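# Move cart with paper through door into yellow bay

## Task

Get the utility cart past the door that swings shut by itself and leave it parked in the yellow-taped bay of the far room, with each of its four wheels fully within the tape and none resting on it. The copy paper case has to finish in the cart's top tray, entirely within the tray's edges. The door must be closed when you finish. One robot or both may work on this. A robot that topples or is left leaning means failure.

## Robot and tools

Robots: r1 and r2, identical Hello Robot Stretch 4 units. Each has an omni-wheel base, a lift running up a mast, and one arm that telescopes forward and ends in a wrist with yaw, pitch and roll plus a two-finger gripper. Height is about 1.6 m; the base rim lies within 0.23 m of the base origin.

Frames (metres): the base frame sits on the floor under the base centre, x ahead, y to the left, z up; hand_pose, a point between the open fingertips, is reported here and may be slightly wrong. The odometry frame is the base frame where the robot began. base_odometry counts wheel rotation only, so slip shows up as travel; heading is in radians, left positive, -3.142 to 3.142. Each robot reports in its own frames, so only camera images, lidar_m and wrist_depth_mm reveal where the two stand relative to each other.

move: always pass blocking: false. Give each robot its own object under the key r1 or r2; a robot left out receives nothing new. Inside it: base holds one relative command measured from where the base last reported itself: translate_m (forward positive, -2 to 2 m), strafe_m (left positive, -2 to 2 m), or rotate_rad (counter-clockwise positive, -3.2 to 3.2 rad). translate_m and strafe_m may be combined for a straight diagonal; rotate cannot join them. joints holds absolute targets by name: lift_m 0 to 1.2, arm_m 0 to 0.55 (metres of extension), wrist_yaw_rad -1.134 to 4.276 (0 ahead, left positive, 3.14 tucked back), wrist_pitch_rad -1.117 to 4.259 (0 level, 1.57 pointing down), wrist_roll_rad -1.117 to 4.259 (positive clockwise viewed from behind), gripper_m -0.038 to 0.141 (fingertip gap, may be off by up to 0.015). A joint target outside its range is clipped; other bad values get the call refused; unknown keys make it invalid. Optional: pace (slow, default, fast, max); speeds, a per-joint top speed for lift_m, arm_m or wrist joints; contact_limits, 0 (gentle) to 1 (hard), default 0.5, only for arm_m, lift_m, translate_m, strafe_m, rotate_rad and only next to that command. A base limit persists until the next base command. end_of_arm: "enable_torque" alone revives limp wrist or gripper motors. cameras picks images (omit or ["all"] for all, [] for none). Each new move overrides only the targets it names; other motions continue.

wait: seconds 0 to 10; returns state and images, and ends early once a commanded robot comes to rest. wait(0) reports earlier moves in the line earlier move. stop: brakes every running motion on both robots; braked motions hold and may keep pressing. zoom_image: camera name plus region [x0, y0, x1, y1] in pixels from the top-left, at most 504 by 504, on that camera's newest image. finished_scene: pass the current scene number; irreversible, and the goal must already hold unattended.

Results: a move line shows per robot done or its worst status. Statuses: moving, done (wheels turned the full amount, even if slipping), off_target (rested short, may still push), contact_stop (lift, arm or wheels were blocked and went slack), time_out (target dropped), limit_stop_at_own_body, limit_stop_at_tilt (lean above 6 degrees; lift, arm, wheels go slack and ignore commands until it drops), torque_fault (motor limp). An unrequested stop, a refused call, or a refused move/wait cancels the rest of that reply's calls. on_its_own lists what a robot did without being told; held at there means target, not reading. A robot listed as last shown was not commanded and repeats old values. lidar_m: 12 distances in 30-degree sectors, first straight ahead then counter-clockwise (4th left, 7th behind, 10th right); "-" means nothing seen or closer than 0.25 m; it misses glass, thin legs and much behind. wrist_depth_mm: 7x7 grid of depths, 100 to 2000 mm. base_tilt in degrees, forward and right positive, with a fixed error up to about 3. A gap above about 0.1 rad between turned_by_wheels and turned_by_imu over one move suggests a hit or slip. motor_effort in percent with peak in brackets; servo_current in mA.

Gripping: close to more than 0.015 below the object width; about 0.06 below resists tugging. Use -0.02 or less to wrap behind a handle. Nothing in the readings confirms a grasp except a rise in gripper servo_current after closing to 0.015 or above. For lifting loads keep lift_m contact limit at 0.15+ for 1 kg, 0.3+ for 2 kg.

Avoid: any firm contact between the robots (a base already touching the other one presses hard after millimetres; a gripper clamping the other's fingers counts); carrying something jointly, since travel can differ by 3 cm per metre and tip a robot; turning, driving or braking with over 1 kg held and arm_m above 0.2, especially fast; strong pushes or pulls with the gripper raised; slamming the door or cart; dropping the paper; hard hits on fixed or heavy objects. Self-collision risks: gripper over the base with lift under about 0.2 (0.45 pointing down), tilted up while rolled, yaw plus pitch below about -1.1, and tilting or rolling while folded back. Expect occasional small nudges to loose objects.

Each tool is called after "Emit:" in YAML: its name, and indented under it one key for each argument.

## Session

Emit:
wait:
  seconds: 0
  cameras: ["r1_head_camera","r1_head_left_camera","r1_head_right_camera","r2_head_camera","r2_head_left_camera","r2_head_right_camera"]

Scene clock: 0.00 s.
r1.base_odometry: x=+0.000 y=+0.000 heading=+0.000
r1.turned_by_wheels: +0.000
r1.turned_by_imu: +0.000
r1.base_tilt: forward=-1.6 right=+1.3
r1.lidar_m: 0.96 1.73 2.02 2.40 3.92 1.60 0.85 0.77 0.78 0.89 0.77 0.78
r1.base_status: not commanded
r1.joint_positions: lift_m=+0.124 arm_m=+0.000 wrist_yaw_rad=+3.194 wrist_pitch_rad=+0.002 wrist_roll_rad=+0.000 gripper_m=+0.056
r1.joint_status: not commanded
r1.measured_speeds: all 0
r1.motor_effort: lift_m=+19 arm_m=-4 wheel_0=-2 wheel_1=+1 wheel_2=+0
r1.servo_current: wrist_yaw_rad=59 wrist_pitch_rad=46 wrist_roll_rad=46 gripper_m=39
r1.hand_pose: x=-0.1216 y=+0.0722 z=+0.3019 quat_wxyz=(-0.026, -0.001, +0.000, +1.000) (m; r1's base frame)
r1.wrist_depth_mm: - 135 - - - - - / - 123 135 - - - - / - 121 191 - - - - / 110 136 194 - - - - / 137 - - - 1618 - - / 226 - 190 1098 188 1160 1118 / 224 163 750 798 768 768 759
r2.base_odometry: x=+0.000 y=+0.000 heading=+0.000
r2.turned_by_wheels: +0.000
r2.turned_by_imu: +0.000
r2.base_tilt: forward=-0.6 right=+0.1
r2.lidar_m: 1.29 1.32 1.58 2.33 2.36 2.78 1.41 1.41 2.77 2.39 2.42 1.48
r2.base_status: not commanded
r2.joint_positions: lift_m=+0.200 arm_m=+0.000 wrist_yaw_rad=+3.211 wrist_pitch_rad=+0.001 wrist_roll_rad=+0.000 gripper_m=+0.056
r2.joint_status: not commanded
r2.measured_speeds: all 0
r2.motor_effort: lift_m=+18 arm_m=-4 wheel_0=-1 wheel_1=+1 wheel_2=+1
r2.servo_current: wrist_yaw_rad=46 wrist_pitch_rad=39 wrist_roll_rad=52 gripper_m=52
r2.hand_pose: x=-0.1229 y=+0.0671 z=+0.3779 quat_wxyz=(-0.035, -0.001, +0.000, +0.999) (m; r2's base frame)
r2.wrist_depth_mm: - - 137 - - - - / - - 137 - - - - / - 109 138 - - - - / - 140 175 - - - - / 214 - - - - - - / 213 1281 196 1255 190 1336 1182 / 208 243 866 - - 854 878
pictures: r1_head_camera, r1_head_left_camera, r1_head_right_camera, r2_head_camera, r2_head_left_camera, r2_head_right_camera
Images, in order (width x height): r1_head_camera 420x560, r1_head_left_camera 420x672, r1_head_right_camera 420x672, r2_head_camera 420x560, r2_head_left_camera 420x672, r2_head_right_camera 420x672.

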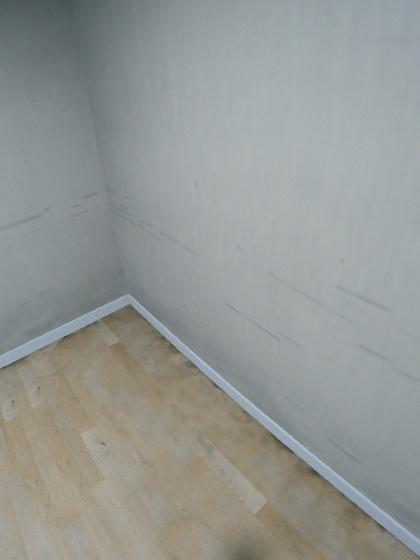

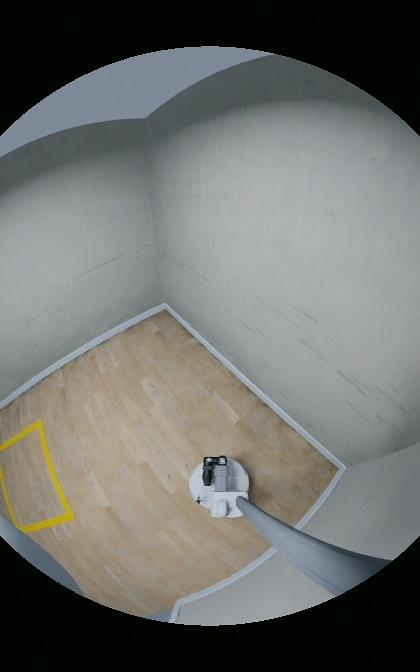

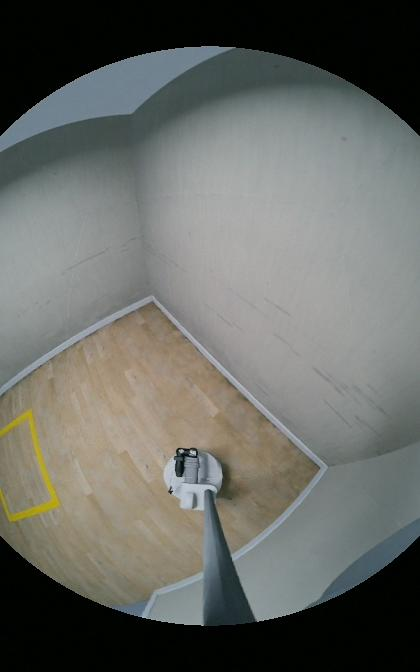

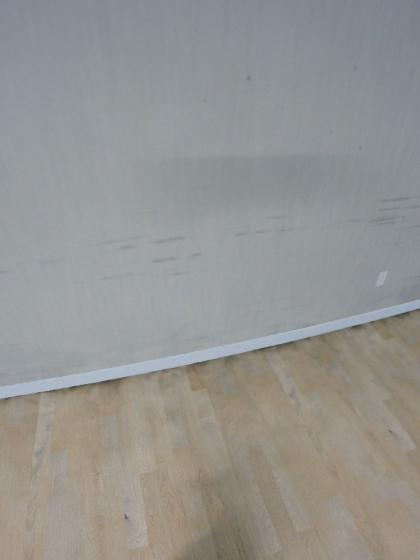

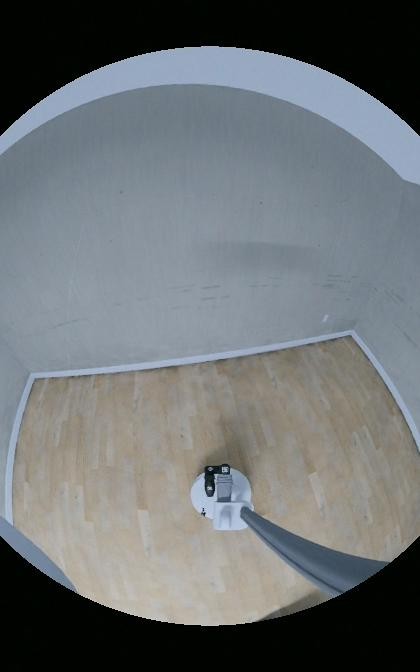

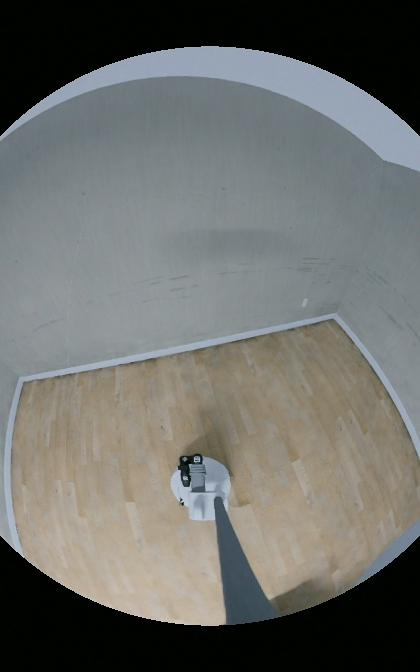

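Emit:
move:
  blocking: false
  cameras: []
  r1: {"base":{"rotate_rad":1.9},"pace":"max"}
  r2: {"base":{"rotate_rad":3.1},"pace":"max"}

Emit:
wait:
  seconds: 1.5
  cameras: []

Emit:
wait:
  seconds: 0.5
  cameras: ["r1_head_left_camera","r2_head_left_camera","r2_head_camera","r2_head_right_camera"]

Scene clock: 9.20 s.
move: r1 moving; r2 moving
r1.base_odometry: x=+0.000 y=+0.000 heading=+0.506
r1.turned_by_wheels: +0.506
r1.turned_by_imu: +0.506
r1.base_tilt: forward=-1.6 right=+1.2
r1.lidar_m: 1.68 2.01 2.40 3.90 1.64 0.88 0.74 0.75 0.91 0.78 0.78 0.92
r1.base_status: rotate_rad moving
r1.joint_positions: lift_m=+0.124 arm_m=+0.000 wrist_yaw_rad=+3.194 wrist_pitch_rad=+0.002 wrist_roll_rad=+0.000 gripper_m=+0.056
r1.joint_status: not commanded
r1.measured_speeds: translate_m=+0.001 strafe_m=+0.000 rotate_rad=+1.951 lift_m=+0.000 arm_m=+0.000 wrist_yaw_rad=+0.000 wrist_pitch_rad=+0.000 wrist_roll_rad=+0.000
r1.motor_effort: lift_m=+20(20) arm_m=-4(4) wheel_0=-11(12) wheel_1=-10(13) wheel_2=-10(10)
r1.servo_current: wrist_yaw_rad=65(65) wrist_pitch_rad=46(46) wrist_roll_rad=39(59) gripper_m=39(46)
r1.hand_pose: x=-0.1216 y=+0.0722 z=+0.3019 quat_wxyz=(-0.026, -0.001, +0.000, +1.000) (m; r1's base frame)
r1.wrist_depth_mm: - 135 - - - - - / - 124 135 - - - 1098 / - 121 192 - - - 1118 / 110 136 195 - - - 1118 / 137 - - - - - 1118 / 216 - 190 - 187 1008 1098 / 224 163 741 153 788 759 759
r2.base_odometry: x=+0.000 y=+0.000 heading=+0.505
r2.turned_by_wheels: +0.505
r2.turned_by_imu: +0.491
r2.base_tilt: forward=-0.7 right=+0.1
r2.lidar_m: 1.32 1.57 2.33 2.31 2.77 1.44 1.39 2.78 2.37 2.42 1.53 1.30
r2.base_status: rotate_rad moving
r2.joint_positions: lift_m=+0.200 arm_m=+0.000 wrist_yaw_rad=+3.211 wrist_pitch_rad=+0.001 wrist_roll_rad=+0.000 gripper_m=+0.056
r2.joint_status: not commanded
r2.measured_speeds: translate_m=-0.001 strafe_m=+0.000 rotate_rad=+1.950 lift_m=+0.000 arm_m=+0.000 wrist_yaw_rad=+0.000 wrist_pitch_rad=+0.000 wrist_roll_rad=+0.000
r2.motor_effort: lift_m=+18(18) arm_m=-4(4) wheel_0=-5(13) wheel_1=-13(13) wheel_2=-14(16)
r2.servo_current: wrist_yaw_rad=46(46) wrist_pitch_rad=39(46) wrist_roll_rad=39(59) gripper_m=46(52)
r2.hand_pose: x=-0.1229 y=+0.0671 z=+0.3779 quat_wxyz=(-0.035, -0.001, +0.000, +0.999) (m; r2's base frame)
r2.wrist_depth_mm: - - 137 - - - - / - 107 137 - 1756 - - / - 110 138 - - - - / - 140 179 - - - - / 216 - - - 1921 1863 - / 213 1308 196 1308 190 1308 1182 / 211 244 866 - - 854 878
pictures: none
No camera images: "cameras" was empty.

Scene clock: 10.37 s.
earlier move: r1 done; r2 moving
r1.base_odometry: x=+0.000 y=+0.000 heading=+1.900
r1.turned_by_wheels: +1.394
r1.turned_by_imu: +1.403
r1.base_tilt: forward=-1.6 right=+1.3
r1.lidar_m: 3.21 2.23 0.98 0.78 0.74 0.81 0.79 0.76 0.87 1.27 2.00 2.19
r1.base_status: done
r1.joint_positions: lift_m=+0.124 arm_m=+0.000 wrist_yaw_rad=+3.194 wrist_pitch_rad=+0.002 wrist_roll_rad=+0.000 gripper_m=+0.056
r1.joint_status: not commanded
r1.measured_speeds: all 0
r1.motor_effort: lift_m=+20(20) arm_m=-4(4) wheel_0=-1(12) wheel_1=+2(13) wheel_2=+2(12)
r1.servo_current: wrist_yaw_rad=46(65) wrist_pitch_rad=46(46) wrist_roll_rad=52(65) gripper_m=46(52)
r1.hand_pose: x=-0.1216 y=+0.0722 z=+0.3019 quat_wxyz=(-0.026, -0.001, +0.000, +1.000) (m; r1's base frame)
r1.wrist_depth_mm: - 135 - - - - - / - 122 145 - - - - / - 121 190 - - - - / 110 136 194 - - - - / 137 - - - - - - / 215 - 191 - 187 - - / 223 163 750 778 788 715 -
r2.base_odometry: x=+0.000 y=+0.000 heading=+3.083
r2.turned_by_wheels: +2.578
r2.turned_by_imu: +2.511
r2.base_tilt: forward=-0.7 right=+0.0
r2.lidar_m: 1.48 1.40 2.89 2.39 2.38 1.58 1.30 1.29 1.51 2.36 2.34 2.63
r2.base_status: rotate_rad moving
r2.joint_positions: lift_m=+0.200 arm_m=+0.000 wrist_yaw_rad=+3.211 wrist_pitch_rad=+0.001 wrist_roll_rad=+0.000 gripper_m=+0.056
r2.joint_status: not commanded
r2.measured_speeds: translate_m=+0.002 strafe_m=+0.000 rotate_rad=+0.426 lift_m=+0.000 arm_m=+0.000 wrist_yaw_rad=+0.000 wrist_pitch_rad=+0.000 wrist_roll_rad=+0.000
r2.motor_effort: lift_m=+18(18) arm_m=-4(4) wheel_0=-2(14) wheel_1=+0(13) wheel_2=-2(20)
r2.servo_current: wrist_yaw_rad=39(52) wrist_pitch_rad=39(46) wrist_roll_rad=52(59) gripper_m=46(52)
r2.hand_pose: x=-0.1228 y=+0.0671 z=+0.3779 quat_wxyz=(-0.035, -0.001, +0.000, +0.999) (m; r2's base frame)
r2.wrist_depth_mm: - - 136 - - - - / - 107 137 - - - - / - 113 138 235 - - - / - 140 165 - - - - / 216 - - - - - - / 213 1182 192 1160 190 1336 1182 / 211 245 878 - - 854 866
wait: 1.17 of 1.5 s (r1 has come to rest)
pictures: none
No camera images: "cameras" was empty.

Scene clock: 10.77 s.
earlier move: r2 done
r1.base_odometry: x=+0.000 y=+0.000 heading=+1.900
r1.turned_by_wheels: +0.000
r1.turned_by_imu: +0.000
r1.base_tilt: forward=-1.6 right=+1.3
r1.lidar_m: 3.24 2.21 0.99 0.75 0.75 0.83 0.81 0.78 0.86 1.26 2.02 2.18
r1.base_status: done
r1.joint_positions: lift_m=+0.124 arm_m=+0.000 wrist_yaw_rad=+3.194 wrist_pitch_rad=+0.002 wrist_roll_rad=+0.000 gripper_m=+0.056
r1.joint_status: not commanded
r1.measured_speeds: all 0
r1.motor_effort: lift_m=+20(20) arm_m=-4(4) wheel_0=-1(12) wheel_1=+2(13) wheel_2=+2(12)
r1.servo_current: wrist_yaw_rad=39(65) wrist_pitch_rad=39(46) wrist_roll_rad=46(65) gripper_m=39(52)
r1.hand_pose: x=-0.1216 y=+0.0722 z=+0.3019 quat_wxyz=(-0.026, -0.001, +0.000, +1.000) (m; r1's base frame)
r1.wrist_depth_mm: - 135 - - - - - / - 122 145 - - - - / - 121 190 - - - - / 110 136 193 - - - - / 136 - - - - - - / 215 - 191 - 187 - - / 223 163 750 798 768 715 -
r2.base_odometry: x=+0.000 y=+0.000 heading=+3.100
r2.turned_by_wheels: +0.017
r2.turned_by_imu: +0.016
r2.base_tilt: forward=-0.7 right=+0.1
r2.lidar_m: 1.46 1.41 2.87 2.39 2.37 1.57 1.31 1.31 1.52 2.36 2.34 2.67
r2.base_status: done
r2.joint_positions: lift_m=+0.200 arm_m=+0.000 wrist_yaw_rad=+3.211 wrist_pitch_rad=+0.001 wrist_roll_rad=+0.000 gripper_m=+0.056
r2.joint_status: not commanded
r2.measured_speeds: all 0
r2.motor_effort: lift_m=+18(18) arm_m=-4(4) wheel_0=-1(14) wheel_1=+1(13) wheel_2=+0(20)
r2.servo_current: wrist_yaw_rad=46(52) wrist_pitch_rad=39(46) wrist_roll_rad=46(59) gripper_m=59(59)
r2.hand_pose: x=-0.1228 y=+0.0671 z=+0.3779 quat_wxyz=(-0.035, -0.001, +0.000, +0.999) (m; r2's base frame)
r2.wrist_depth_mm: - - 137 - - - - / - 107 137 - - - - / - 113 138 234 - - - / - 140 165 - - - - / 215 - - - - - - / 213 1182 193 1160 190 1308 1182 / 211 244 891 - - 842 891
wait: 0.40 of 0.5 s (r2 has come to rest)
pictures: r1_head_left_camera, r2_head_camera, r2_head_left_camera, r2_head_right_camera
Images, in order (width x height): r1_head_left_camera 420x672, r2_head_camera 420x560, r2_head_left_camera 420x672, r2_head_right_camera 420x672.

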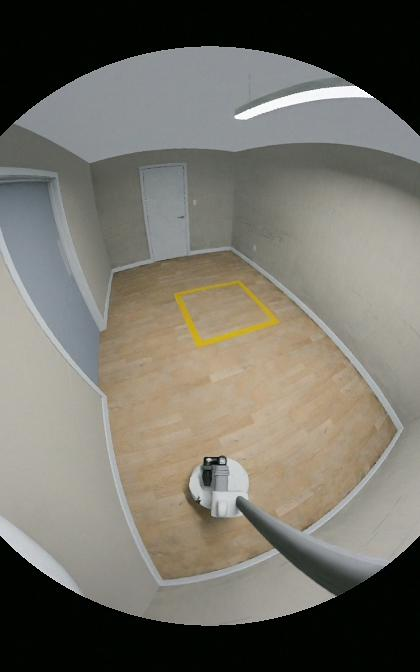

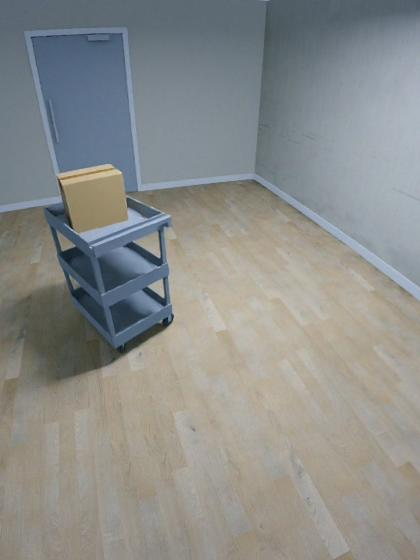

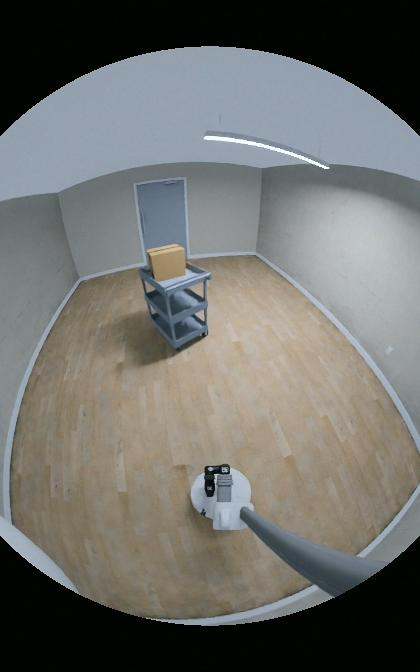

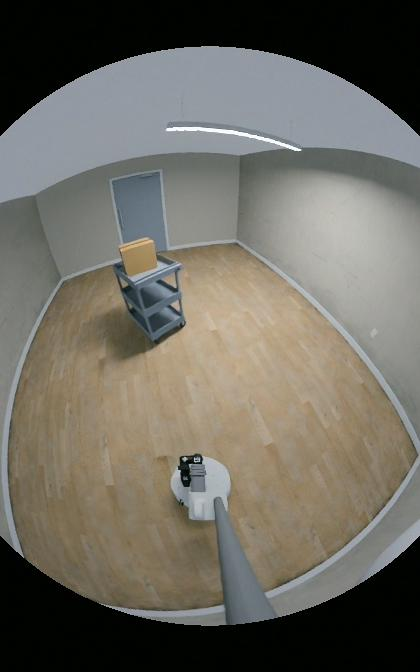

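Emit:
zoom_image:
  camera: "r2_head_camera"
  region: [20, 140, 200, 360]

Emit:
zoom_image:
  camera: "r2_head_left_camera"
  region: [60, 160, 290, 390]

Scaled by 2.291 from the camera's 420x560 image, which has a finer 1200x1600 frame.

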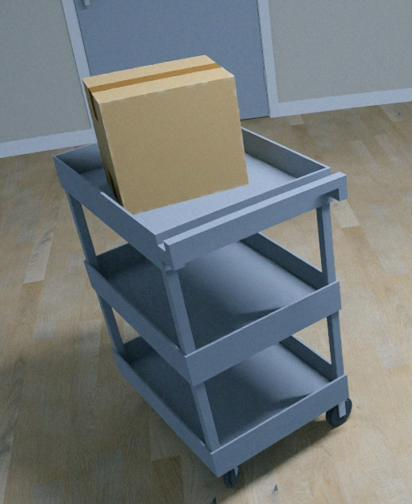

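Scaled by 2.191 from the camera's 420x672 image, which has a finer 600x960 frame.

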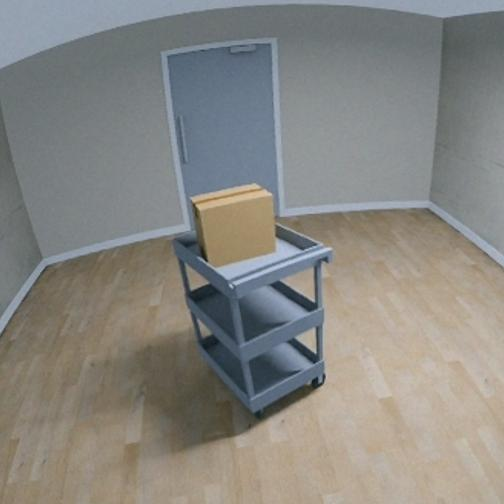

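Emit:
move:
  blocking: false
  cameras: []
  r1: {"base":{"translate_m":1.69,"strafe_m":0.29},"joints":{"lift_m":0.5},"pace":"fast"}
  r2: {"base":{"translate_m":1.7,"strafe_m":-0.45},"joints":{"lift_m":0.6},"pace":"fast"}

Emit:
wait:
  seconds: 5
  cameras: []

Emit:
wait:
  seconds: 2
  cameras: ["r2_head_left_camera","r2_head_camera","r1_head_left_camera"]

Scene clock: 82.80 s.
move: r1 moving; r2 moving
r1.base_odometry: x=-0.024 y=+0.045 heading=+1.900
r1.turned_by_wheels: +0.000
r1.turned_by_imu: +0.000
r1.base_tilt: forward=-1.6 right=+1.3
r1.lidar_m: 3.24 2.19 0.98 0.76 0.76 0.84 0.83 0.82 0.90 1.35 2.00 2.15
r1.base_status: translate_m moving; strafe_m moving
r1.joint_positions: lift_m=+0.187 arm_m=+0.000 wrist_yaw_rad=+3.194 wrist_pitch_rad=+0.002 wrist_roll_rad=+0.000 gripper_m=+0.056
r1.joint_status: lift_m moving
r1.measured_speeds: translate_m=+0.193 strafe_m=+0.032 rotate_rad=-0.009 lift_m=+0.244 arm_m=+0.000 wrist_yaw_rad=+0.000 wrist_pitch_rad=+0.000 wrist_roll_rad=+0.000
r1.motor_effort: lift_m=+27(28) arm_m=-4(4) wheel_0=+6(7) wheel_1=+8(10) wheel_2=-11(12)
r1.servo_current: wrist_yaw_rad=46(59) wrist_pitch_rad=39(52) wrist_roll_rad=52(72) gripper_m=46(46)
r1.hand_pose: x=-0.1216 y=+0.0722 z=+0.3649 quat_wxyz=(-0.026, -0.001, +0.000, +1.000) (m; r1's base frame)
r1.wrist_depth_mm: - 133 133 - - - - / - 111 133 - - - - / - 115 136 - - - - / - 134 187 - - - - / 206 - - - - - - / 213 - 190 - 188 - - / 217 151 798 143 917 788 -
r2.base_odometry: x=-0.050 y=+0.015 heading=+3.100
r2.turned_by_wheels: +0.000
r2.turned_by_imu: +0.001
r2.base_tilt: forward=-0.7 right=+0.1
r2.lidar_m: 1.43 1.34 2.89 2.42 2.44 1.63 1.37 1.36 1.54 2.33 2.31 2.60
r2.base_status: translate_m moving; strafe_m moving
r2.joint_positions: lift_m=+0.263 arm_m=+0.000 wrist_yaw_rad=+3.211 wrist_pitch_rad=+0.001 wrist_roll_rad=+0.000 gripper_m=+0.056
r2.joint_status: lift_m moving
r2.measured_speeds: translate_m=+0.193 strafe_m=-0.052 rotate_rad=-0.005 lift_m=+0.244 arm_m=+0.000 wrist_yaw_rad=+0.000 wrist_pitch_rad=+0.000 wrist_roll_rad=+0.000
r2.motor_effort: lift_m=+22(25) arm_m=-4(4) wheel_0=+9(11) wheel_1=+7(7) wheel_2=-15(16)
r2.servo_current: wrist_yaw_rad=46(46) wrist_pitch_rad=39(46) wrist_roll_rad=46(59) gripper_m=46(52)
r2.hand_pose: x=-0.1228 y=+0.0671 z=+0.4410 quat_wxyz=(-0.035, -0.001, +0.000, +0.999) (m; r2's base frame)
r2.wrist_depth_mm: - - 137 - - - - / - - 137 - - - - / - 109 138 230 - - - / - 140 163 - - - - / 213 - - - - - - / 213 1229 193 1205 190 1366 1336 / 208 243 1060 - - 1008 976
pictures: none
No camera images: "cameras" was empty.

Scene clock: 87.80 s.
earlier move: r1 moving; r2 moving
r1.base_odometry: x=-0.822 y=+1.505 heading=+1.900
r1.turned_by_wheels: +0.000
r1.turned_by_imu: +0.003
r1.base_tilt: forward=-1.6 right=+1.3
r1.lidar_m: 2.26 2.25 1.53 1.24 1.24 1.32 1.91 2.41 2.09 1.63 1.60 1.74
r1.base_status: translate_m moving; strafe_m moving
r1.joint_positions: lift_m=+0.500 arm_m=+0.000 wrist_yaw_rad=+3.194 wrist_pitch_rad=+0.002 wrist_roll_rad=+0.000 gripper_m=+0.056
r1.joint_status: all done
r1.measured_speeds: all 0
r1.motor_effort: lift_m=+24(28) arm_m=-4(4) wheel_0=+0(8) wheel_1=+0(11) wheel_2=+2(13)
r1.servo_current: wrist_yaw_rad=52(78) wrist_pitch_rad=39(52) wrist_roll_rad=46(72) gripper_m=46(52)
r1.hand_pose: x=-0.1216 y=+0.0722 z=+0.6772 quat_wxyz=(-0.026, -0.001, +0.000, +1.000) (m; r1's base frame)
r1.wrist_depth_mm: - 135 - - - - 1138 / - 123 146 - - - 1205 / - 121 192 - - - 1138 / 110 135 207 - - - 1182 / 216 - - - - - 1160 / - - 193 - 188 - 1182 / 1537 1537 1537 153 1618 - 1205
r2.base_odometry: x=-1.680 y=+0.520 heading=+3.100
r2.turned_by_wheels: +0.000
r2.turned_by_imu: +0.003
r2.base_tilt: forward=-0.6 right=+0.0
r2.lidar_m: 2.76 2.99 0.86 0.58 0.75 3.31 2.79 2.79 1.69 1.43 1.42 1.64
r2.base_status: translate_m moving; strafe_m moving
r2.joint_positions: lift_m=+0.600 arm_m=+0.000 wrist_yaw_rad=+3.211 wrist_pitch_rad=+0.001 wrist_roll_rad=+0.000 gripper_m=+0.056
r2.joint_status: all done
r2.measured_speeds: all 0
r2.motor_effort: lift_m=+21(25) arm_m=-4(5) wheel_0=-1(15) wheel_1=+3(8) wheel_2=+1(17)
r2.servo_current: wrist_yaw_rad=65(65) wrist_pitch_rad=39(52) wrist_roll_rad=39(59) gripper_m=52(59)
r2.hand_pose: x=-0.1228 y=+0.0671 z=+0.7776 quat_wxyz=(-0.035, -0.001, +0.000, +0.999) (m; r2's base frame)
r2.wrist_depth_mm: - - 137 - - - - / - - 137 - - - - / - 110 138 - - - - / - 140 176 - - - - / 216 - - - - - - / 212 - 196 - 191 - - / 208 243 1808 - - 1708 1618
wait: 5.00 s; no rest
pictures: none
No camera images: "cameras" was empty.

Scene clock: 87.87 s.
earlier move: r1 done; r2 moving
r1.base_odometry: x=-0.822 y=+1.505 heading=+1.900
r1.turned_by_wheels: +0.000
r1.turned_by_imu: +0.000
r1.base_tilt: forward=-1.6 right=+1.3
r1.lidar_m: 2.29 2.27 1.54 1.24 1.22 1.30 1.91 2.43 2.09 1.63 1.60 1.73
r1.base_status: done
r1.joint_positions: lift_m=+0.500 arm_m=+0.000 wrist_yaw_rad=+3.194 wrist_pitch_rad=+0.002 wrist_roll_rad=+0.000 gripper_m=+0.056
r1.joint_status: all done
r1.measured_speeds: all 0
r1.motor_effort: lift_m=+24(28) arm_m=-4(4) wheel_0=+1(8) wheel_1=+1(11) wheel_2=+2(13)
r1.servo_current: wrist_yaw_rad=52(78) wrist_pitch_rad=46(52) wrist_roll_rad=65(72) gripper_m=46(52)
r1.hand_pose: x=-0.1216 y=+0.0722 z=+0.6772 quat_wxyz=(-0.026, -0.001, +0.000, +1.000) (m; r1's base frame)
r1.wrist_depth_mm: - 135 - - - - 1118 / - 124 146 - - - 1205 / - 121 192 - - - 1138 / 111 136 206 - - - 1138 / 216 - - - - - 1138 / - - 193 - 187 - 1182 / 1537 1537 1576 153 1576 - 1205
r2.base_odometry: x=-1.680 y=+0.520 heading=+3.100
r2.turned_by_wheels: +0.000
r2.turned_by_imu: +0.000
r2.base_tilt: forward=-0.7 right=+0.1
r2.lidar_m: 2.79 3.00 0.86 0.57 0.71 3.32 2.82 2.78 1.68 1.43 1.43 1.63
r2.base_status: translate_m moving; strafe_m moving
r2.joint_positions: lift_m=+0.600 arm_m=+0.000 wrist_yaw_rad=+3.211 wrist_pitch_rad=+0.001 wrist_roll_rad=+0.000 gripper_m=+0.056
r2.joint_status: all done
r2.measured_speeds: all 0
r2.motor_effort: lift_m=+21(25) arm_m=-4(5) wheel_0=+0(15) wheel_1=+3(8) wheel_2=+0(17)
r2.servo_current: wrist_yaw_rad=46(65) wrist_pitch_rad=33(52) wrist_roll_rad=39(59) gripper_m=46(59)
r2.hand_pose: x=-0.1228 y=+0.0671 z=+0.7776 quat_wxyz=(-0.035, -0.001, +0.000, +0.999) (m; r2's base frame)
r2.wrist_depth_mm: - - 137 - - - - / - - 137 - - - - / - 110 139 - - - - / - 140 177 - - - - / 215 - - - - - - / 213 - 196 - 191 - - / 208 244 1808 - - 1708 1618
wait: 0.07 of 2 s (r1 has come to rest)
pictures: r1_head_left_camera, r2_head_camera, r2_head_left_camera
Images, in order (width x height): r1_head_left_camera 420x672, r2_head_camera 420x560, r2_head_left_camera 420x672.

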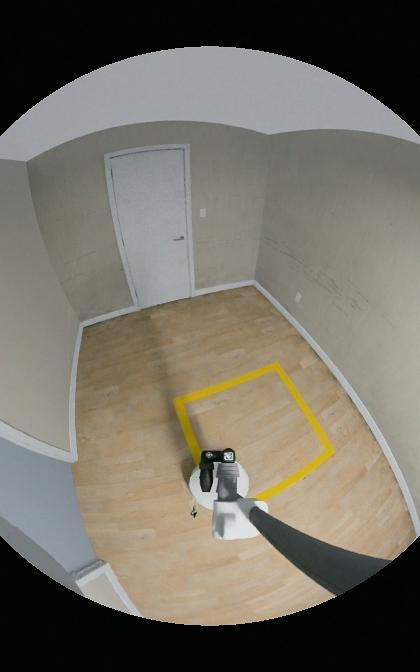

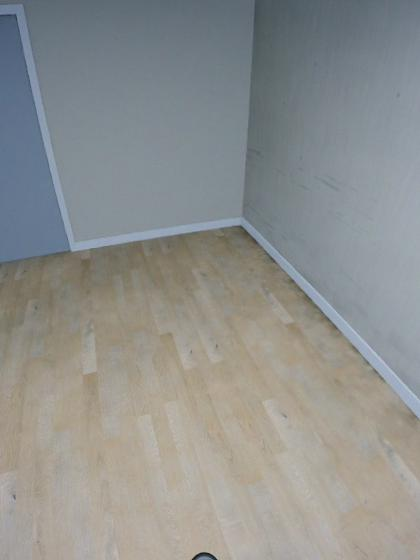

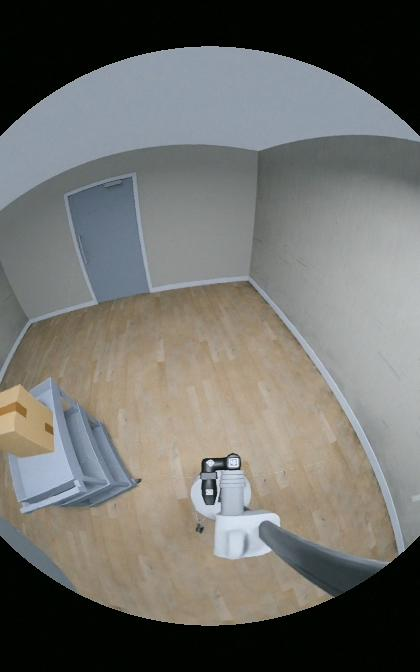

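Emit:
move:
  blocking: false
  cameras: []
  r1: {"base":{"rotate_rad":1.95},"joints":{"wrist_yaw_rad":0.0},"pace":"fast"}
  r2: {"base":{"rotate_rad":0.28},"joints":{"lift_m":0.85},"pace":"fast"}

Emit:
wait:
  seconds: 1.3
  cameras: ["r2_head_left_camera","r2_head_camera"]

Emit:
wait:
  seconds: 1.5
  cameras: ["r1_head_left_camera","r1_head_camera"]

Scene clock: 120.23 s.
earlier move: r2 done
move: r1 moving; r2 moving
r1.base_odometry: x=-0.822 y=+1.505 heading=+2.280
r1.turned_by_wheels: +0.379
r1.turned_by_imu: +0.380
r1.base_tilt: forward=-1.6 right=+1.3
r1.lidar_m: 2.26 1.76 1.24 1.25 1.28 1.62 2.41 2.42 1.68 1.60 1.64 2.19
r1.base_status: rotate_rad moving
r1.joint_positions: lift_m=+0.500 arm_m=+0.000 wrist_yaw_rad=+2.554 wrist_pitch_rad=+0.002 wrist_roll_rad=+0.000 gripper_m=+0.056
r1.joint_status: wrist_yaw_rad moving
r1.measured_speeds: translate_m=+0.001 strafe_m=-0.001 rotate_rad=+1.464 lift_m=+0.000 arm_m=+0.000 wrist_yaw_rad=-1.820 wrist_pitch_rad=+0.000 wrist_roll_rad=+0.000
r1.motor_effort: lift_m=+24(24) arm_m=-1(4) wheel_0=-9(9) wheel_1=-8(9) wheel_2=-8(9)
r1.servo_current: wrist_yaw_rad=91(104) wrist_pitch_rad=39(46) wrist_roll_rad=46(59) gripper_m=39(46)
r1.hand_pose: x=-0.0207 y=+0.2326 z=+0.6772 quat_wxyz=(+0.289, -0.001, +0.000, +0.957) (m; r1's base frame)
r1.wrist_depth_mm: - - - - 1336 1281 - / - - - - 1308 - - / - - - - 1281 - - / - - - - 1308 - - / - - - - 1281 1308 - / - - 193 - 188 - - / 1756 1576 1537 143 - - -
r2.base_odometry: x=-1.680 y=+0.520 heading=-2.927
r2.turned_by_wheels: +0.256
r2.turned_by_imu: +0.250
r2.base_tilt: forward=-0.7 right=+0.0
r2.lidar_m: 3.00 3.09 0.66 0.58 3.40 2.96 2.81 2.11 1.49 1.41 1.48 1.96
r2.base_status: rotate_rad moving
r2.joint_positions: lift_m=+0.663 arm_m=+0.000 wrist_yaw_rad=+3.211 wrist_pitch_rad=+0.001 wrist_roll_rad=+0.000 gripper_m=+0.056
r2.joint_status: lift_m moving
r2.measured_speeds: translate_m=+0.000 strafe_m=+0.001 rotate_rad=+0.404 lift_m=+0.244 arm_m=+0.000 wrist_yaw_rad=+0.000 wrist_pitch_rad=+0.000 wrist_roll_rad=+0.000
r2.motor_effort: lift_m=+23(24) arm_m=-4(4) wheel_0=-1(9) wheel_1=-3(10) wheel_2=-4(11)
r2.servo_current: wrist_yaw_rad=39(46) wrist_pitch_rad=46(46) wrist_roll_rad=39(59) gripper_m=46(52)
r2.hand_pose: x=-0.1228 y=+0.0671 z=+0.8410 quat_wxyz=(-0.035, -0.001, +0.000, +0.999) (m; r2's base frame)
r2.wrist_depth_mm: - - 137 - - - - / - 107 137 - - - - / - 113 138 - - - - / - 140 178 - - - - / 216 - - - - - - / 213 - 196 - 191 - - / 211 243 1921 - - 1808 1808
pictures: none
No camera images: "cameras" was empty.

Scene clock: 121.43 s.
earlier move: r1 moving; r2 done
r1.base_odometry: x=-0.822 y=+1.505 heading=-2.433
r1.turned_by_wheels: +1.571
r1.turned_by_imu: +1.580
r1.base_tilt: forward=-1.6 right=+1.3
r1.lidar_m: 1.24 1.29 1.60 2.42 2.41 1.65 1.61 1.65 2.22 2.29 1.79 1.23
r1.base_status: rotate_rad moving
r1.joint_positions: lift_m=+0.500 arm_m=+0.000 wrist_yaw_rad=+0.370 wrist_pitch_rad=+0.002 wrist_roll_rad=+0.000 gripper_m=+0.056
r1.joint_status: wrist_yaw_rad moving
r1.measured_speeds: translate_m=+0.000 strafe_m=+0.000 rotate_rad=+0.000 lift_m=+0.000 arm_m=+0.000 wrist_yaw_rad=-1.825 wrist_pitch_rad=+0.000 wrist_roll_rad=+0.000
r1.motor_effort: lift_m=+23(24) arm_m=-3(4) wheel_0=-3(11) wheel_1=+0(9) wheel_2=+0(10)
r1.servo_current: wrist_yaw_rad=65(111) wrist_pitch_rad=39(52) wrist_roll_rad=65(65) gripper_m=33(46)
r1.hand_pose: x=+0.4714 y=+0.0229 z=+0.6772 quat_wxyz=(+0.983, +0.000, +0.001, +0.184) (m; r1's base frame)
r1.wrist_depth_mm: - - 1118 - - - 854 / - - 1138 - - - 854 / - - 1138 - - - - / - - 1138 - - - - / - - 1138 - - - - / - - 190 - 187 - - / - 140 1118 137 - - -
r2.base_odometry: x=-1.680 y=+0.520 heading=-2.903
r2.turned_by_wheels: +0.023
r2.turned_by_imu: +0.023
r2.base_tilt: forward=-0.7 right=+0.1
r2.lidar_m: 2.99 3.14 0.60 0.55 3.42 2.94 2.82 2.05 1.48 1.43 1.49 2.03
r2.base_status: done
r2.joint_positions: lift_m=+0.850 arm_m=+0.000 wrist_yaw_rad=+3.211 wrist_pitch_rad=+0.001 wrist_roll_rad=+0.000 gripper_m=+0.056
r2.joint_status: all done
r2.measured_speeds: all 0
r2.motor_effort: lift_m=+21(25) arm_m=-4(4) wheel_0=-1(9) wheel_1=-1(10) wheel_2=-4(11)
r2.servo_current: wrist_yaw_rad=46(52) wrist_pitch_rad=39(46) wrist_roll_rad=52(59) gripper_m=52(52)
r2.hand_pose: x=-0.1228 y=+0.0671 z=+1.0276 quat_wxyz=(-0.035, -0.001, +0.000, +0.999) (m; r2's base frame)
r2.wrist_depth_mm: - - 137 - - - - / - - 137 - - - - / - 110 138 - - - - / - 140 177 - - - - / 215 - - - - - - / 213 - 196 - 190 - - / 211 243 - - - - -
wait: 1.20 of 1.3 s (r2 has come to rest)
pictures: r2_head_camera, r2_head_left_camera
Images, in order (width x height): r2_head_camera 420x560, r2_head_left_camera 420x672.

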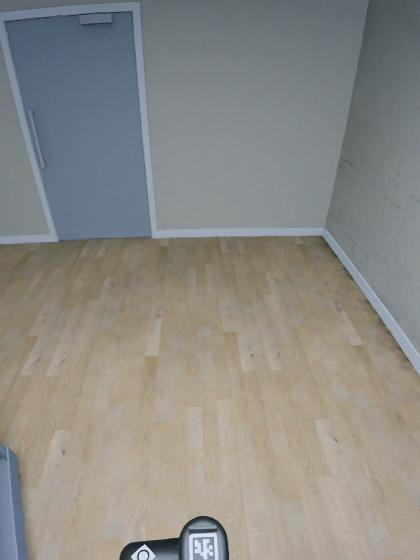

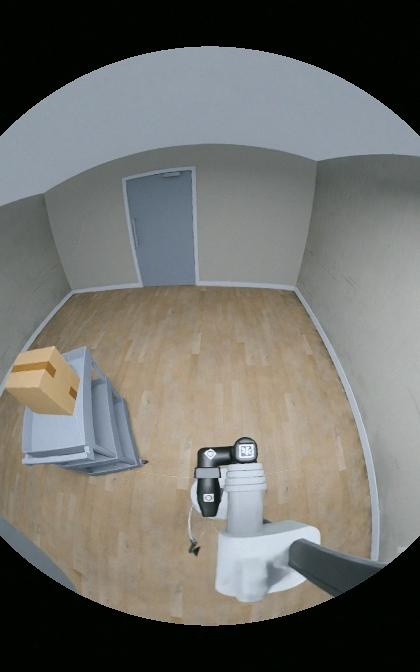

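Scene clock: 122.07 s.
earlier move: r1 done
r1.base_odometry: x=-0.822 y=+1.505 heading=-2.433
r1.turned_by_wheels: +0.000
r1.turned_by_imu: +0.000
r1.base_tilt: forward=-1.6 right=+1.3
r1.lidar_m: 1.26 1.30 1.62 2.44 2.39 1.70 1.59 1.66 2.18 2.27 1.79 1.25
r1.base_status: done
r1.joint_positions: lift_m=+0.500 arm_m=+0.000 wrist_yaw_rad=+0.003 wrist_pitch_rad=+0.002 wrist_roll_rad=+0.000 gripper_m=+0.056
r1.joint_status: all done
r1.measured_speeds: all 0
r1.motor_effort: lift_m=+23(24) arm_m=+0(4) wheel_0=-2(11) wheel_1=+0(9) wheel_2=+1(10)
r1.servo_current: wrist_yaw_rad=46(111) wrist_pitch_rad=46(52) wrist_roll_rad=65(65) gripper_m=39(46)
r1.hand_pose: x=+0.4595 y=-0.0867 z=+0.6772 quat_wxyz=(+1.000, +0.000, +0.001, +0.001) (m; r1's base frame)
r1.wrist_depth_mm: - - - - 1042 - - / 1008 - - - 1042 - - / 991 - - - 1008 - - / 991 - - - 976 - - / 976 - - - 976 - - / 1008 - 190 - 187 - - / - 140 - 137 976 - -
r2.base_odometry: x=-1.680 y=+0.520 heading=-2.903
r2.turned_by_wheels: +0.000
r2.turned_by_imu: +0.000
r2.base_tilt: forward=-0.7 right=+0.0
r2.lidar_m: 2.96 3.10 0.62 0.59 3.44 2.96 2.82 2.07 1.47 1.43 1.47 2.05
r2.base_status: done
r2.joint_positions: lift_m=+0.850 arm_m=+0.000 wrist_yaw_rad=+3.211 wrist_pitch_rad=+0.001 wrist_roll_rad=+0.000 gripper_m=+0.056
r2.joint_status: all done
r2.measured_speeds: all 0
r2.motor_effort: lift_m=+21(25) arm_m=-4(5) wheel_0=-1(9) wheel_1=-2(10) wheel_2=-4(11)
r2.servo_current: wrist_yaw_rad=46(52) wrist_pitch_rad=46(46) wrist_roll_rad=52(59) gripper_m=52(52)
r2.hand_pose: x=-0.1228 y=+0.0671 z=+1.0276 quat_wxyz=(-0.035, -0.001, +0.000, +0.999) (m; r2's base frame)
r2.wrist_depth_mm: - - 137 - - - - / - - 137 - - - - / - 110 139 - - - - / - 140 177 - - - - / 215 - - - - - - / 212 - 196 - 190 - - / 211 244 - - - - -
wait: 0.63 of 1.5 s (r1 has come to rest)
pictures: r1_head_camera, r1_head_left_camera
Images, in order (width x height): r1_head_camera 420x560, r1_head_left_camera 420x672.

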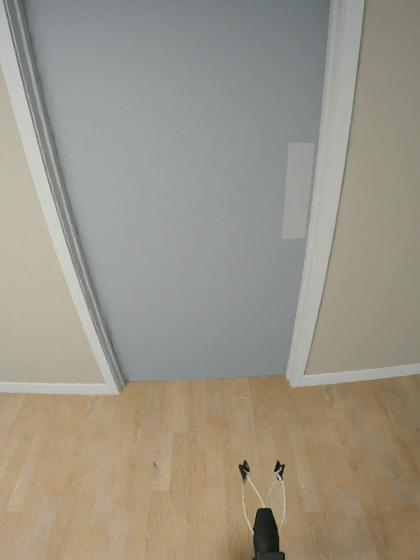

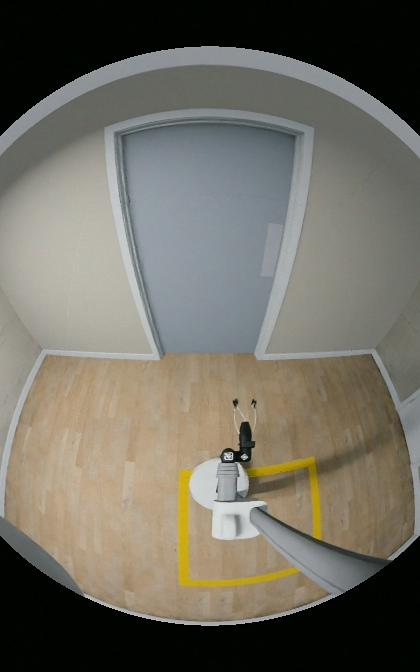

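Emit:
move:
  blocking: false
  cameras: []
  r1: {"base":{"rotate_rad":0.03},"joints":{"lift_m":1.05,"wrist_pitch_rad":1.57,"wrist_roll_rad":1.57,"gripper_m":0.1},"pace":"fast"}
  r2: {"base":{"translate_m":1.0},"pace":"fast"}

Emit:
wait:
  seconds: 2.4
  cameras: []

Emit:
wait:
  seconds: 2
  cameras: []

Emit:
move:
  blocking: false
  cameras: []
  r2: {"base":{"translate_m":0.85,"strafe_m":0.7},"joints":{"wrist_yaw_rad":0.0,"gripper_m":0.12},"pace":"fast"}

Emit:
wait:
  seconds: 4
  cameras: ["r2_head_camera"]

Scene clock: 173.17 s.
move: r1 moving; r2 moving
r1.base_odometry: x=-0.822 y=+1.505 heading=-2.403
r1.turned_by_wheels: +0.030
r1.turned_by_imu: +0.030
r1.base_tilt: forward=-1.6 right=+1.2
r1.lidar_m: 1.24 1.29 1.66 2.42 2.34 1.67 1.60 1.65 2.29 2.28 1.72 1.25
r1.base_status: done
r1.joint_positions: lift_m=+0.563 arm_m=+0.000 wrist_yaw_rad=+0.002 wrist_pitch_rad=+0.636 wrist_roll_rad=+0.635 gripper_m=+0.075
r1.joint_status: lift_m moving; wrist_pitch_rad moving; wrist_roll_rad moving; gripper_m moving
r1.measured_speeds: translate_m=+0.000 strafe_m=+0.000 rotate_rad=+0.000 lift_m=+0.244 arm_m=+0.000 wrist_yaw_rad=+0.000 wrist_pitch_rad=+1.818 wrist_roll_rad=+1.820
r1.motor_effort: lift_m=+25(28) arm_m=+2(4) wheel_0=-2(7) wheel_1=+0(6) wheel_2=+1(5)
r1.servo_current: wrist_yaw_rad=39(59) wrist_pitch_rad=52(98) wrist_roll_rad=85(104) gripper_m=78(78)
r1.hand_pose: x=+0.4032 y=-0.0869 z=+0.5699 quat_wxyz=(+0.903, +0.296, +0.297, -0.097) (m; r1's base frame)
r1.wrist_depth_mm: - - - 991 - - - / - - - - 1060 1138 1118 / - - - - 1160 1098 991 / - - - 1255 1098 976 866 / 1042 - 1229 1118 976 854 759 / 1042 1182 195 960 190 759 699 / - 1042 946 151 750 676 634
r2.base_odometry: x=-1.721 y=+0.510 heading=-2.903
r2.turned_by_wheels: +0.000
r2.turned_by_imu: +0.001
r2.base_tilt: forward=-0.7 right=+0.1
r2.lidar_m: 2.96 3.09 0.62 0.56 3.42 2.98 2.87 2.07 1.47 1.42 1.49 1.99
r2.base_status: translate_m moving
r2.joint_positions: lift_m=+0.850 arm_m=+0.000 wrist_yaw_rad=+3.211 wrist_pitch_rad=+0.001 wrist_roll_rad=+0.000 gripper_m=+0.056
r2.joint_status: not commanded
r2.measured_speeds: translate_m=+0.163 strafe_m=-0.002 rotate_rad=-0.003 lift_m=+0.000 arm_m=+0.000 wrist_yaw_rad=+0.000 wrist_pitch_rad=+0.000 wrist_roll_rad=+0.000
r2.motor_effort: lift_m=+21(21) arm_m=-4(4) wheel_0=+8(10) wheel_1=+7(9) wheel_2=-14(15)
r2.servo_current: wrist_yaw_rad=46(59) wrist_pitch_rad=46(46) wrist_roll_rad=46(52) gripper_m=52(52)
r2.hand_pose: x=-0.1228 y=+0.0671 z=+1.0276 quat_wxyz=(-0.035, -0.001, +0.000, +0.999) (m; r2's base frame)
r2.wrist_depth_mm: - - 136 - - - - / - - 137 - - - - / - 111 138 289 - - - / - 139 171 - - - - / 213 - - - - - - / 211 - 196 - 191 - - / 206 239 - - - - -
pictures: none
No camera images: "cameras" was empty.

Scene clock: 175.13 s.
earlier move: r1 done; r2 moving
r1.base_odometry: x=-0.822 y=+1.505 heading=-2.403
r1.turned_by_wheels: +0.000
r1.turned_by_imu: +0.000
r1.base_tilt: forward=-1.6 right=+1.3
r1.lidar_m: 1.25 1.30 1.65 2.43 2.35 1.66 1.58 1.66 2.27 2.28 1.73 1.24
r1.base_status: done
r1.joint_positions: lift_m=+1.050 arm_m=+0.000 wrist_yaw_rad=+0.002 wrist_pitch_rad=+1.568 wrist_roll_rad=+1.568 gripper_m=+0.100
r1.joint_status: all done
r1.measured_speeds: all 0
r1.motor_effort: lift_m=+24(28) arm_m=-4(4) wheel_0=-2(7) wheel_1=+0(6) wheel_2=+1(5)
r1.servo_current: wrist_yaw_rad=39(72) wrist_pitch_rad=46(98) wrist_roll_rad=52(104) gripper_m=39(78)
r1.hand_pose: x=+0.1719 y=-0.0874 z=+0.9394 quat_wxyz=(+0.502, +0.499, +0.501, -0.498) (m; r1's base frame)
r1.wrist_depth_mm: 1160 1138 1160 1160 1138 1138 1160 / 1138 1160 1138 1160 1138 1160 1160 / 1182 1138 1138 1160 1160 1160 1160 / 1138 1160 1160 1160 946 1138 1182 / 1160 1160 1160 946 946 1138 1182 / 1160 1160 215 1160 198 1182 1160 / 1138 1160 1160 145 1182 1138 1182
r2.base_odometry: x=-2.410 y=+0.343 heading=-2.903
r2.turned_by_wheels: +0.000
r2.turned_by_imu: +0.001
r2.base_tilt: forward=-0.6 right=+0.1
r2.lidar_m: 2.25 2.35 3.20 0.81 0.79 0.84 3.64 2.08 1.47 1.42 1.46 2.03
r2.base_status: translate_m moving
r2.joint_positions: lift_m=+0.850 arm_m=+0.000 wrist_yaw_rad=+3.211 wrist_pitch_rad=+0.001 wrist_roll_rad=+0.000 gripper_m=+0.056
r2.joint_status: not commanded
r2.measured_speeds: translate_m=+0.401 strafe_m=+0.001 rotate_rad=-0.002 lift_m=+0.000 arm_m=+0.000 wrist_yaw_rad=+0.000 wrist_pitch_rad=+0.000 wrist_roll_rad=+0.000
r2.motor_effort: lift_m=+21(21) arm_m=-4(5) wheel_0=+6(11) wheel_1=+6(9) wheel_2=-9(16)
r2.servo_current: wrist_yaw_rad=52(59) wrist_pitch_rad=39(52) wrist_roll_rad=52(59) gripper_m=46(59)
r2.hand_pose: x=-0.1228 y=+0.0671 z=+1.0276 quat_wxyz=(-0.035, -0.001, +0.000, +0.999) (m; r2's base frame)
r2.wrist_depth_mm: - - 136 - - - - / - - 137 - - - - / - 111 138 - - - - / - 140 173 - - - - / 213 - - - - - - / 212 - 196 - 190 - - / 206 239 - - - - -
wait: 1.97 of 2.4 s (r1 has come to rest)
pictures: none
No camera images: "cameras" was empty.

Scene clock: 176.63 s.
earlier move: r2 done
r1.base_odometry: x=-0.822 y=+1.505 heading=-2.403
r1.turned_by_wheels: +0.000
r1.turned_by_imu: +0.000
r1.base_tilt: forward=-1.6 right=+1.3
r1.lidar_m: 1.24 1.29 1.66 2.43 2.32 1.69 1.59 1.69 2.26 2.27 1.74 1.23
r1.base_status: done
r1.joint_positions: lift_m=+1.050 arm_m=+0.000 wrist_yaw_rad=+0.002 wrist_pitch_rad=+1.568 wrist_roll_rad=+1.568 gripper_m=+0.100
r1.joint_status: all done
r1.measured_speeds: all 0
r1.motor_effort: lift_m=+24(28) arm_m=-4(4) wheel_0=-1(7) wheel_1=+0(6) wheel_2=+1(5)
r1.servo_current: wrist_yaw_rad=65(72) wrist_pitch_rad=39(98) wrist_roll_rad=52(104) gripper_m=33(78)
r1.hand_pose: x=+0.1719 y=-0.0874 z=+0.9394 quat_wxyz=(+0.502, +0.499, +0.501, -0.498) (m; r1's base frame)
r1.wrist_depth_mm: 1160 1182 1160 1160 1138 1160 1160 / 1138 1138 1138 1160 1160 1138 1160 / 1138 1138 1160 1160 1160 1160 1160 / 1138 1160 1160 1138 960 1182 1138 / 1160 1160 1182 931 960 1182 1182 / 1160 1138 215 1160 198 1182 1182 / 1138 1138 1138 145 1160 1138 1160
r2.base_odometry: x=-2.652 y=+0.284 heading=-2.903
r2.turned_by_wheels: +0.000
r2.turned_by_imu: +0.001
r2.base_tilt: forward=-0.7 right=+0.1
r2.lidar_m: 2.00 2.10 2.85 3.34 0.89 0.96 3.93 2.04 1.49 1.42 1.48 2.02
r2.base_status: done
r2.joint_positions: lift_m=+0.850 arm_m=+0.000 wrist_yaw_rad=+3.211 wrist_pitch_rad=+0.001 wrist_roll_rad=+0.000 gripper_m=+0.056
r2.joint_status: not commanded
r2.measured_speeds: all 0
r2.motor_effort: lift_m=+21(21) arm_m=-4(5) wheel_0=+1(11) wheel_1=+2(9) wheel_2=-1(16)
r2.servo_current: wrist_yaw_rad=65(65) wrist_pitch_rad=39(52) wrist_roll_rad=52(59) gripper_m=52(59)
r2.hand_pose: x=-0.1228 y=+0.0671 z=+1.0276 quat_wxyz=(-0.035, -0.001, +0.000, +0.999) (m; r2's base frame)
r2.wrist_depth_mm: - - 137 - - - - / - 107 137 - - - - / - 113 138 - - - - / - 140 179 - - - - / 216 - - - - - - / 212 - 196 - 190 - - / 211 244 - - - - -
wait: 1.50 of 2 s (r2 has come to rest)
pictures: none
No camera images: "cameras" was empty.

Scene clock: 177.13 s.
move: r2 moving
r1: as last shown
r1.lidar_m: 1.24 1.30 1.67 2.42 2.32 1.69 1.58 1.67 2.30 2.29 1.73 1.24
r1.motor_effort: lift_m=+24(24) arm_m=-3(4) wheel_0=-2(2) wheel_1=+0(0) wheel_2=+1(1)
r1.servo_current: wrist_yaw_rad=59(65) wrist_pitch_rad=39(52) wrist_roll_rad=65(78) gripper_m=46(46)
r1.wrist_depth_mm: 1160 1160 1138 1118 1160 1138 1160 / 1160 1118 1138 1160 1160 1138 1160 / 1118 1138 1160 1182 1182 1182 1182 / 1138 1138 1160 1138 946 1182 1138 / 1160 1160 1138 946 946 1160 1160 / 1138 1138 215 1138 198 1182 1160 / 1160 1160 1138 145 1160 1160 1160
r2.base_odometry: x=-2.679 y=+0.248 heading=-2.904
r2.turned_by_wheels: +0.000
r2.turned_by_imu: +0.000
r2.base_tilt: forward=-0.7 right=+0.1
r2.lidar_m: 1.95 2.05 2.80 3.30 0.89 0.93 3.96 2.12 1.52 1.43 1.51 2.05
r2.base_status: translate_m moving; strafe_m moving
r2.joint_positions: lift_m=+0.850 arm_m=+0.000 wrist_yaw_rad=+2.603 wrist_pitch_rad=+0.001 wrist_roll_rad=+0.000 gripper_m=+0.075
r2.joint_status: wrist_yaw_rad moving; gripper_m moving
r2.measured_speeds: translate_m=+0.135 strafe_m=+0.112 rotate_rad=-0.007 lift_m=+0.000 arm_m=+0.000 wrist_yaw_rad=-1.728 wrist_pitch_rad=+0.000 wrist_roll_rad=+0.000
r2.motor_effort: lift_m=+21(21) arm_m=-4(5) wheel_0=-6(6) wheel_1=+13(13) wheel_2=-12(14)
r2.servo_current: wrist_yaw_rad=104(176) wrist_pitch_rad=39(46) wrist_roll_rad=39(52) gripper_m=98(98)
r2.hand_pose: x=-0.0317 y=+0.2230 z=+1.0276 quat_wxyz=(+0.266, -0.001, +0.000, +0.964) (m; r2's base frame)
r2.wrist_depth_mm: - - - - - - - / - - - - - - - / 276 - - - - - - / - - - - 1118 - - / - - - - 976 1060 - / - - 190 - 188 788 - / - - - - - - -
pictures: none
No camera images: "cameras" was empty.

Scene clock: 180.80 s.
earlier move: r2 done
r1.base_odometry: x=-0.822 y=+1.505 heading=-2.403
r1.turned_by_wheels: +0.000
r1.turned_by_imu: +0.000
r1.base_tilt: forward=-1.6 right=+1.3
r1.lidar_m: 1.25 1.30 1.67 2.43 2.31 1.65 1.58 1.67 2.25 2.28 1.71 1.25
r1.base_status: not commanded
r1.joint_positions: lift_m=+1.050 arm_m=+0.000 wrist_yaw_rad=+0.002 wrist_pitch_rad=+1.568 wrist_roll_rad=+1.568 gripper_m=+0.100
r1.joint_status: not commanded
r1.measured_speeds: all 0
r1.motor_effort: lift_m=+24(24) arm_m=-3(4) wheel_0=-2(2) wheel_1=+0(1) wheel_2=+1(1)
r1.servo_current: wrist_yaw_rad=46(65) wrist_pitch_rad=52(52) wrist_roll_rad=46(78) gripper_m=46(52)
r1.hand_pose: x=+0.1719 y=-0.0874 z=+0.9394 quat_wxyz=(+0.502, +0.499, +0.501, -0.498) (m; r1's base frame)
r1.wrist_depth_mm: 1138 1160 1138 1160 1138 1160 1160 / 1160 1160 1160 1160 1160 1138 1182 / 1160 1160 1160 1138 1160 1160 1160 / 1138 1182 1160 1182 931 1160 1138 / 1160 1160 1138 931 946 1160 1160 / 1182 1138 216 1160 198 1160 1160 / 1138 1160 1138 144 1160 1160 1182
r2.base_odometry: x=-3.313 y=-0.597 heading=-2.904
r2.turned_by_wheels: +0.000
r2.turned_by_imu: +0.002
r2.base_tilt: forward=-0.7 right=+0.0
r2.lidar_m: 1.15 1.18 1.63 2.64 2.75 1.30 1.18 3.01 2.21 2.10 1.65 1.21
r2.base_status: done
r2.joint_positions: lift_m=+0.850 arm_m=+0.000 wrist_yaw_rad=+0.003 wrist_pitch_rad=+0.001 wrist_roll_rad=+0.000 gripper_m=+0.120
r2.joint_status: all done
r2.measured_speeds: all 0
r2.motor_effort: lift_m=+21(21) arm_m=-4(5) wheel_0=-4(10) wheel_1=-1(14) wheel_2=-2(15)
r2.servo_current: wrist_yaw_rad=52(176) wrist_pitch_rad=46(52) wrist_roll_rad=46(65) gripper_m=46(98)
r2.hand_pose: x=+0.4596 y=-0.0866 z=+1.0276 quat_wxyz=(+1.000, +0.000, +0.001, +0.001) (m; r2's base frame)
r2.wrist_depth_mm: - - - - - - - / - - - - - - - / - - - - - - - / - - - - - - - / - - - - - - - / - 186 190 - 185 - - / - - - - - - -
wait: 3.67 of 4 s (r2 has come to rest)
pictures: r2_head_camera
Images, in order (width x height): r2_head_camera 420x560.

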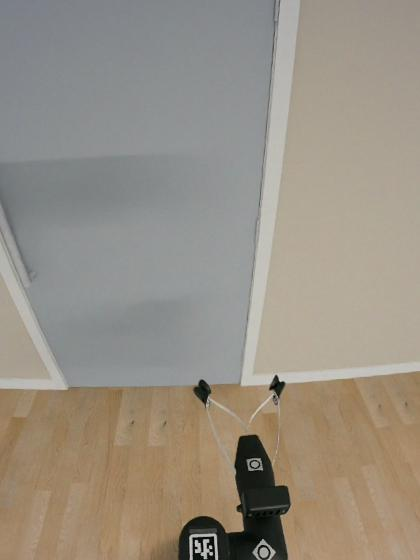

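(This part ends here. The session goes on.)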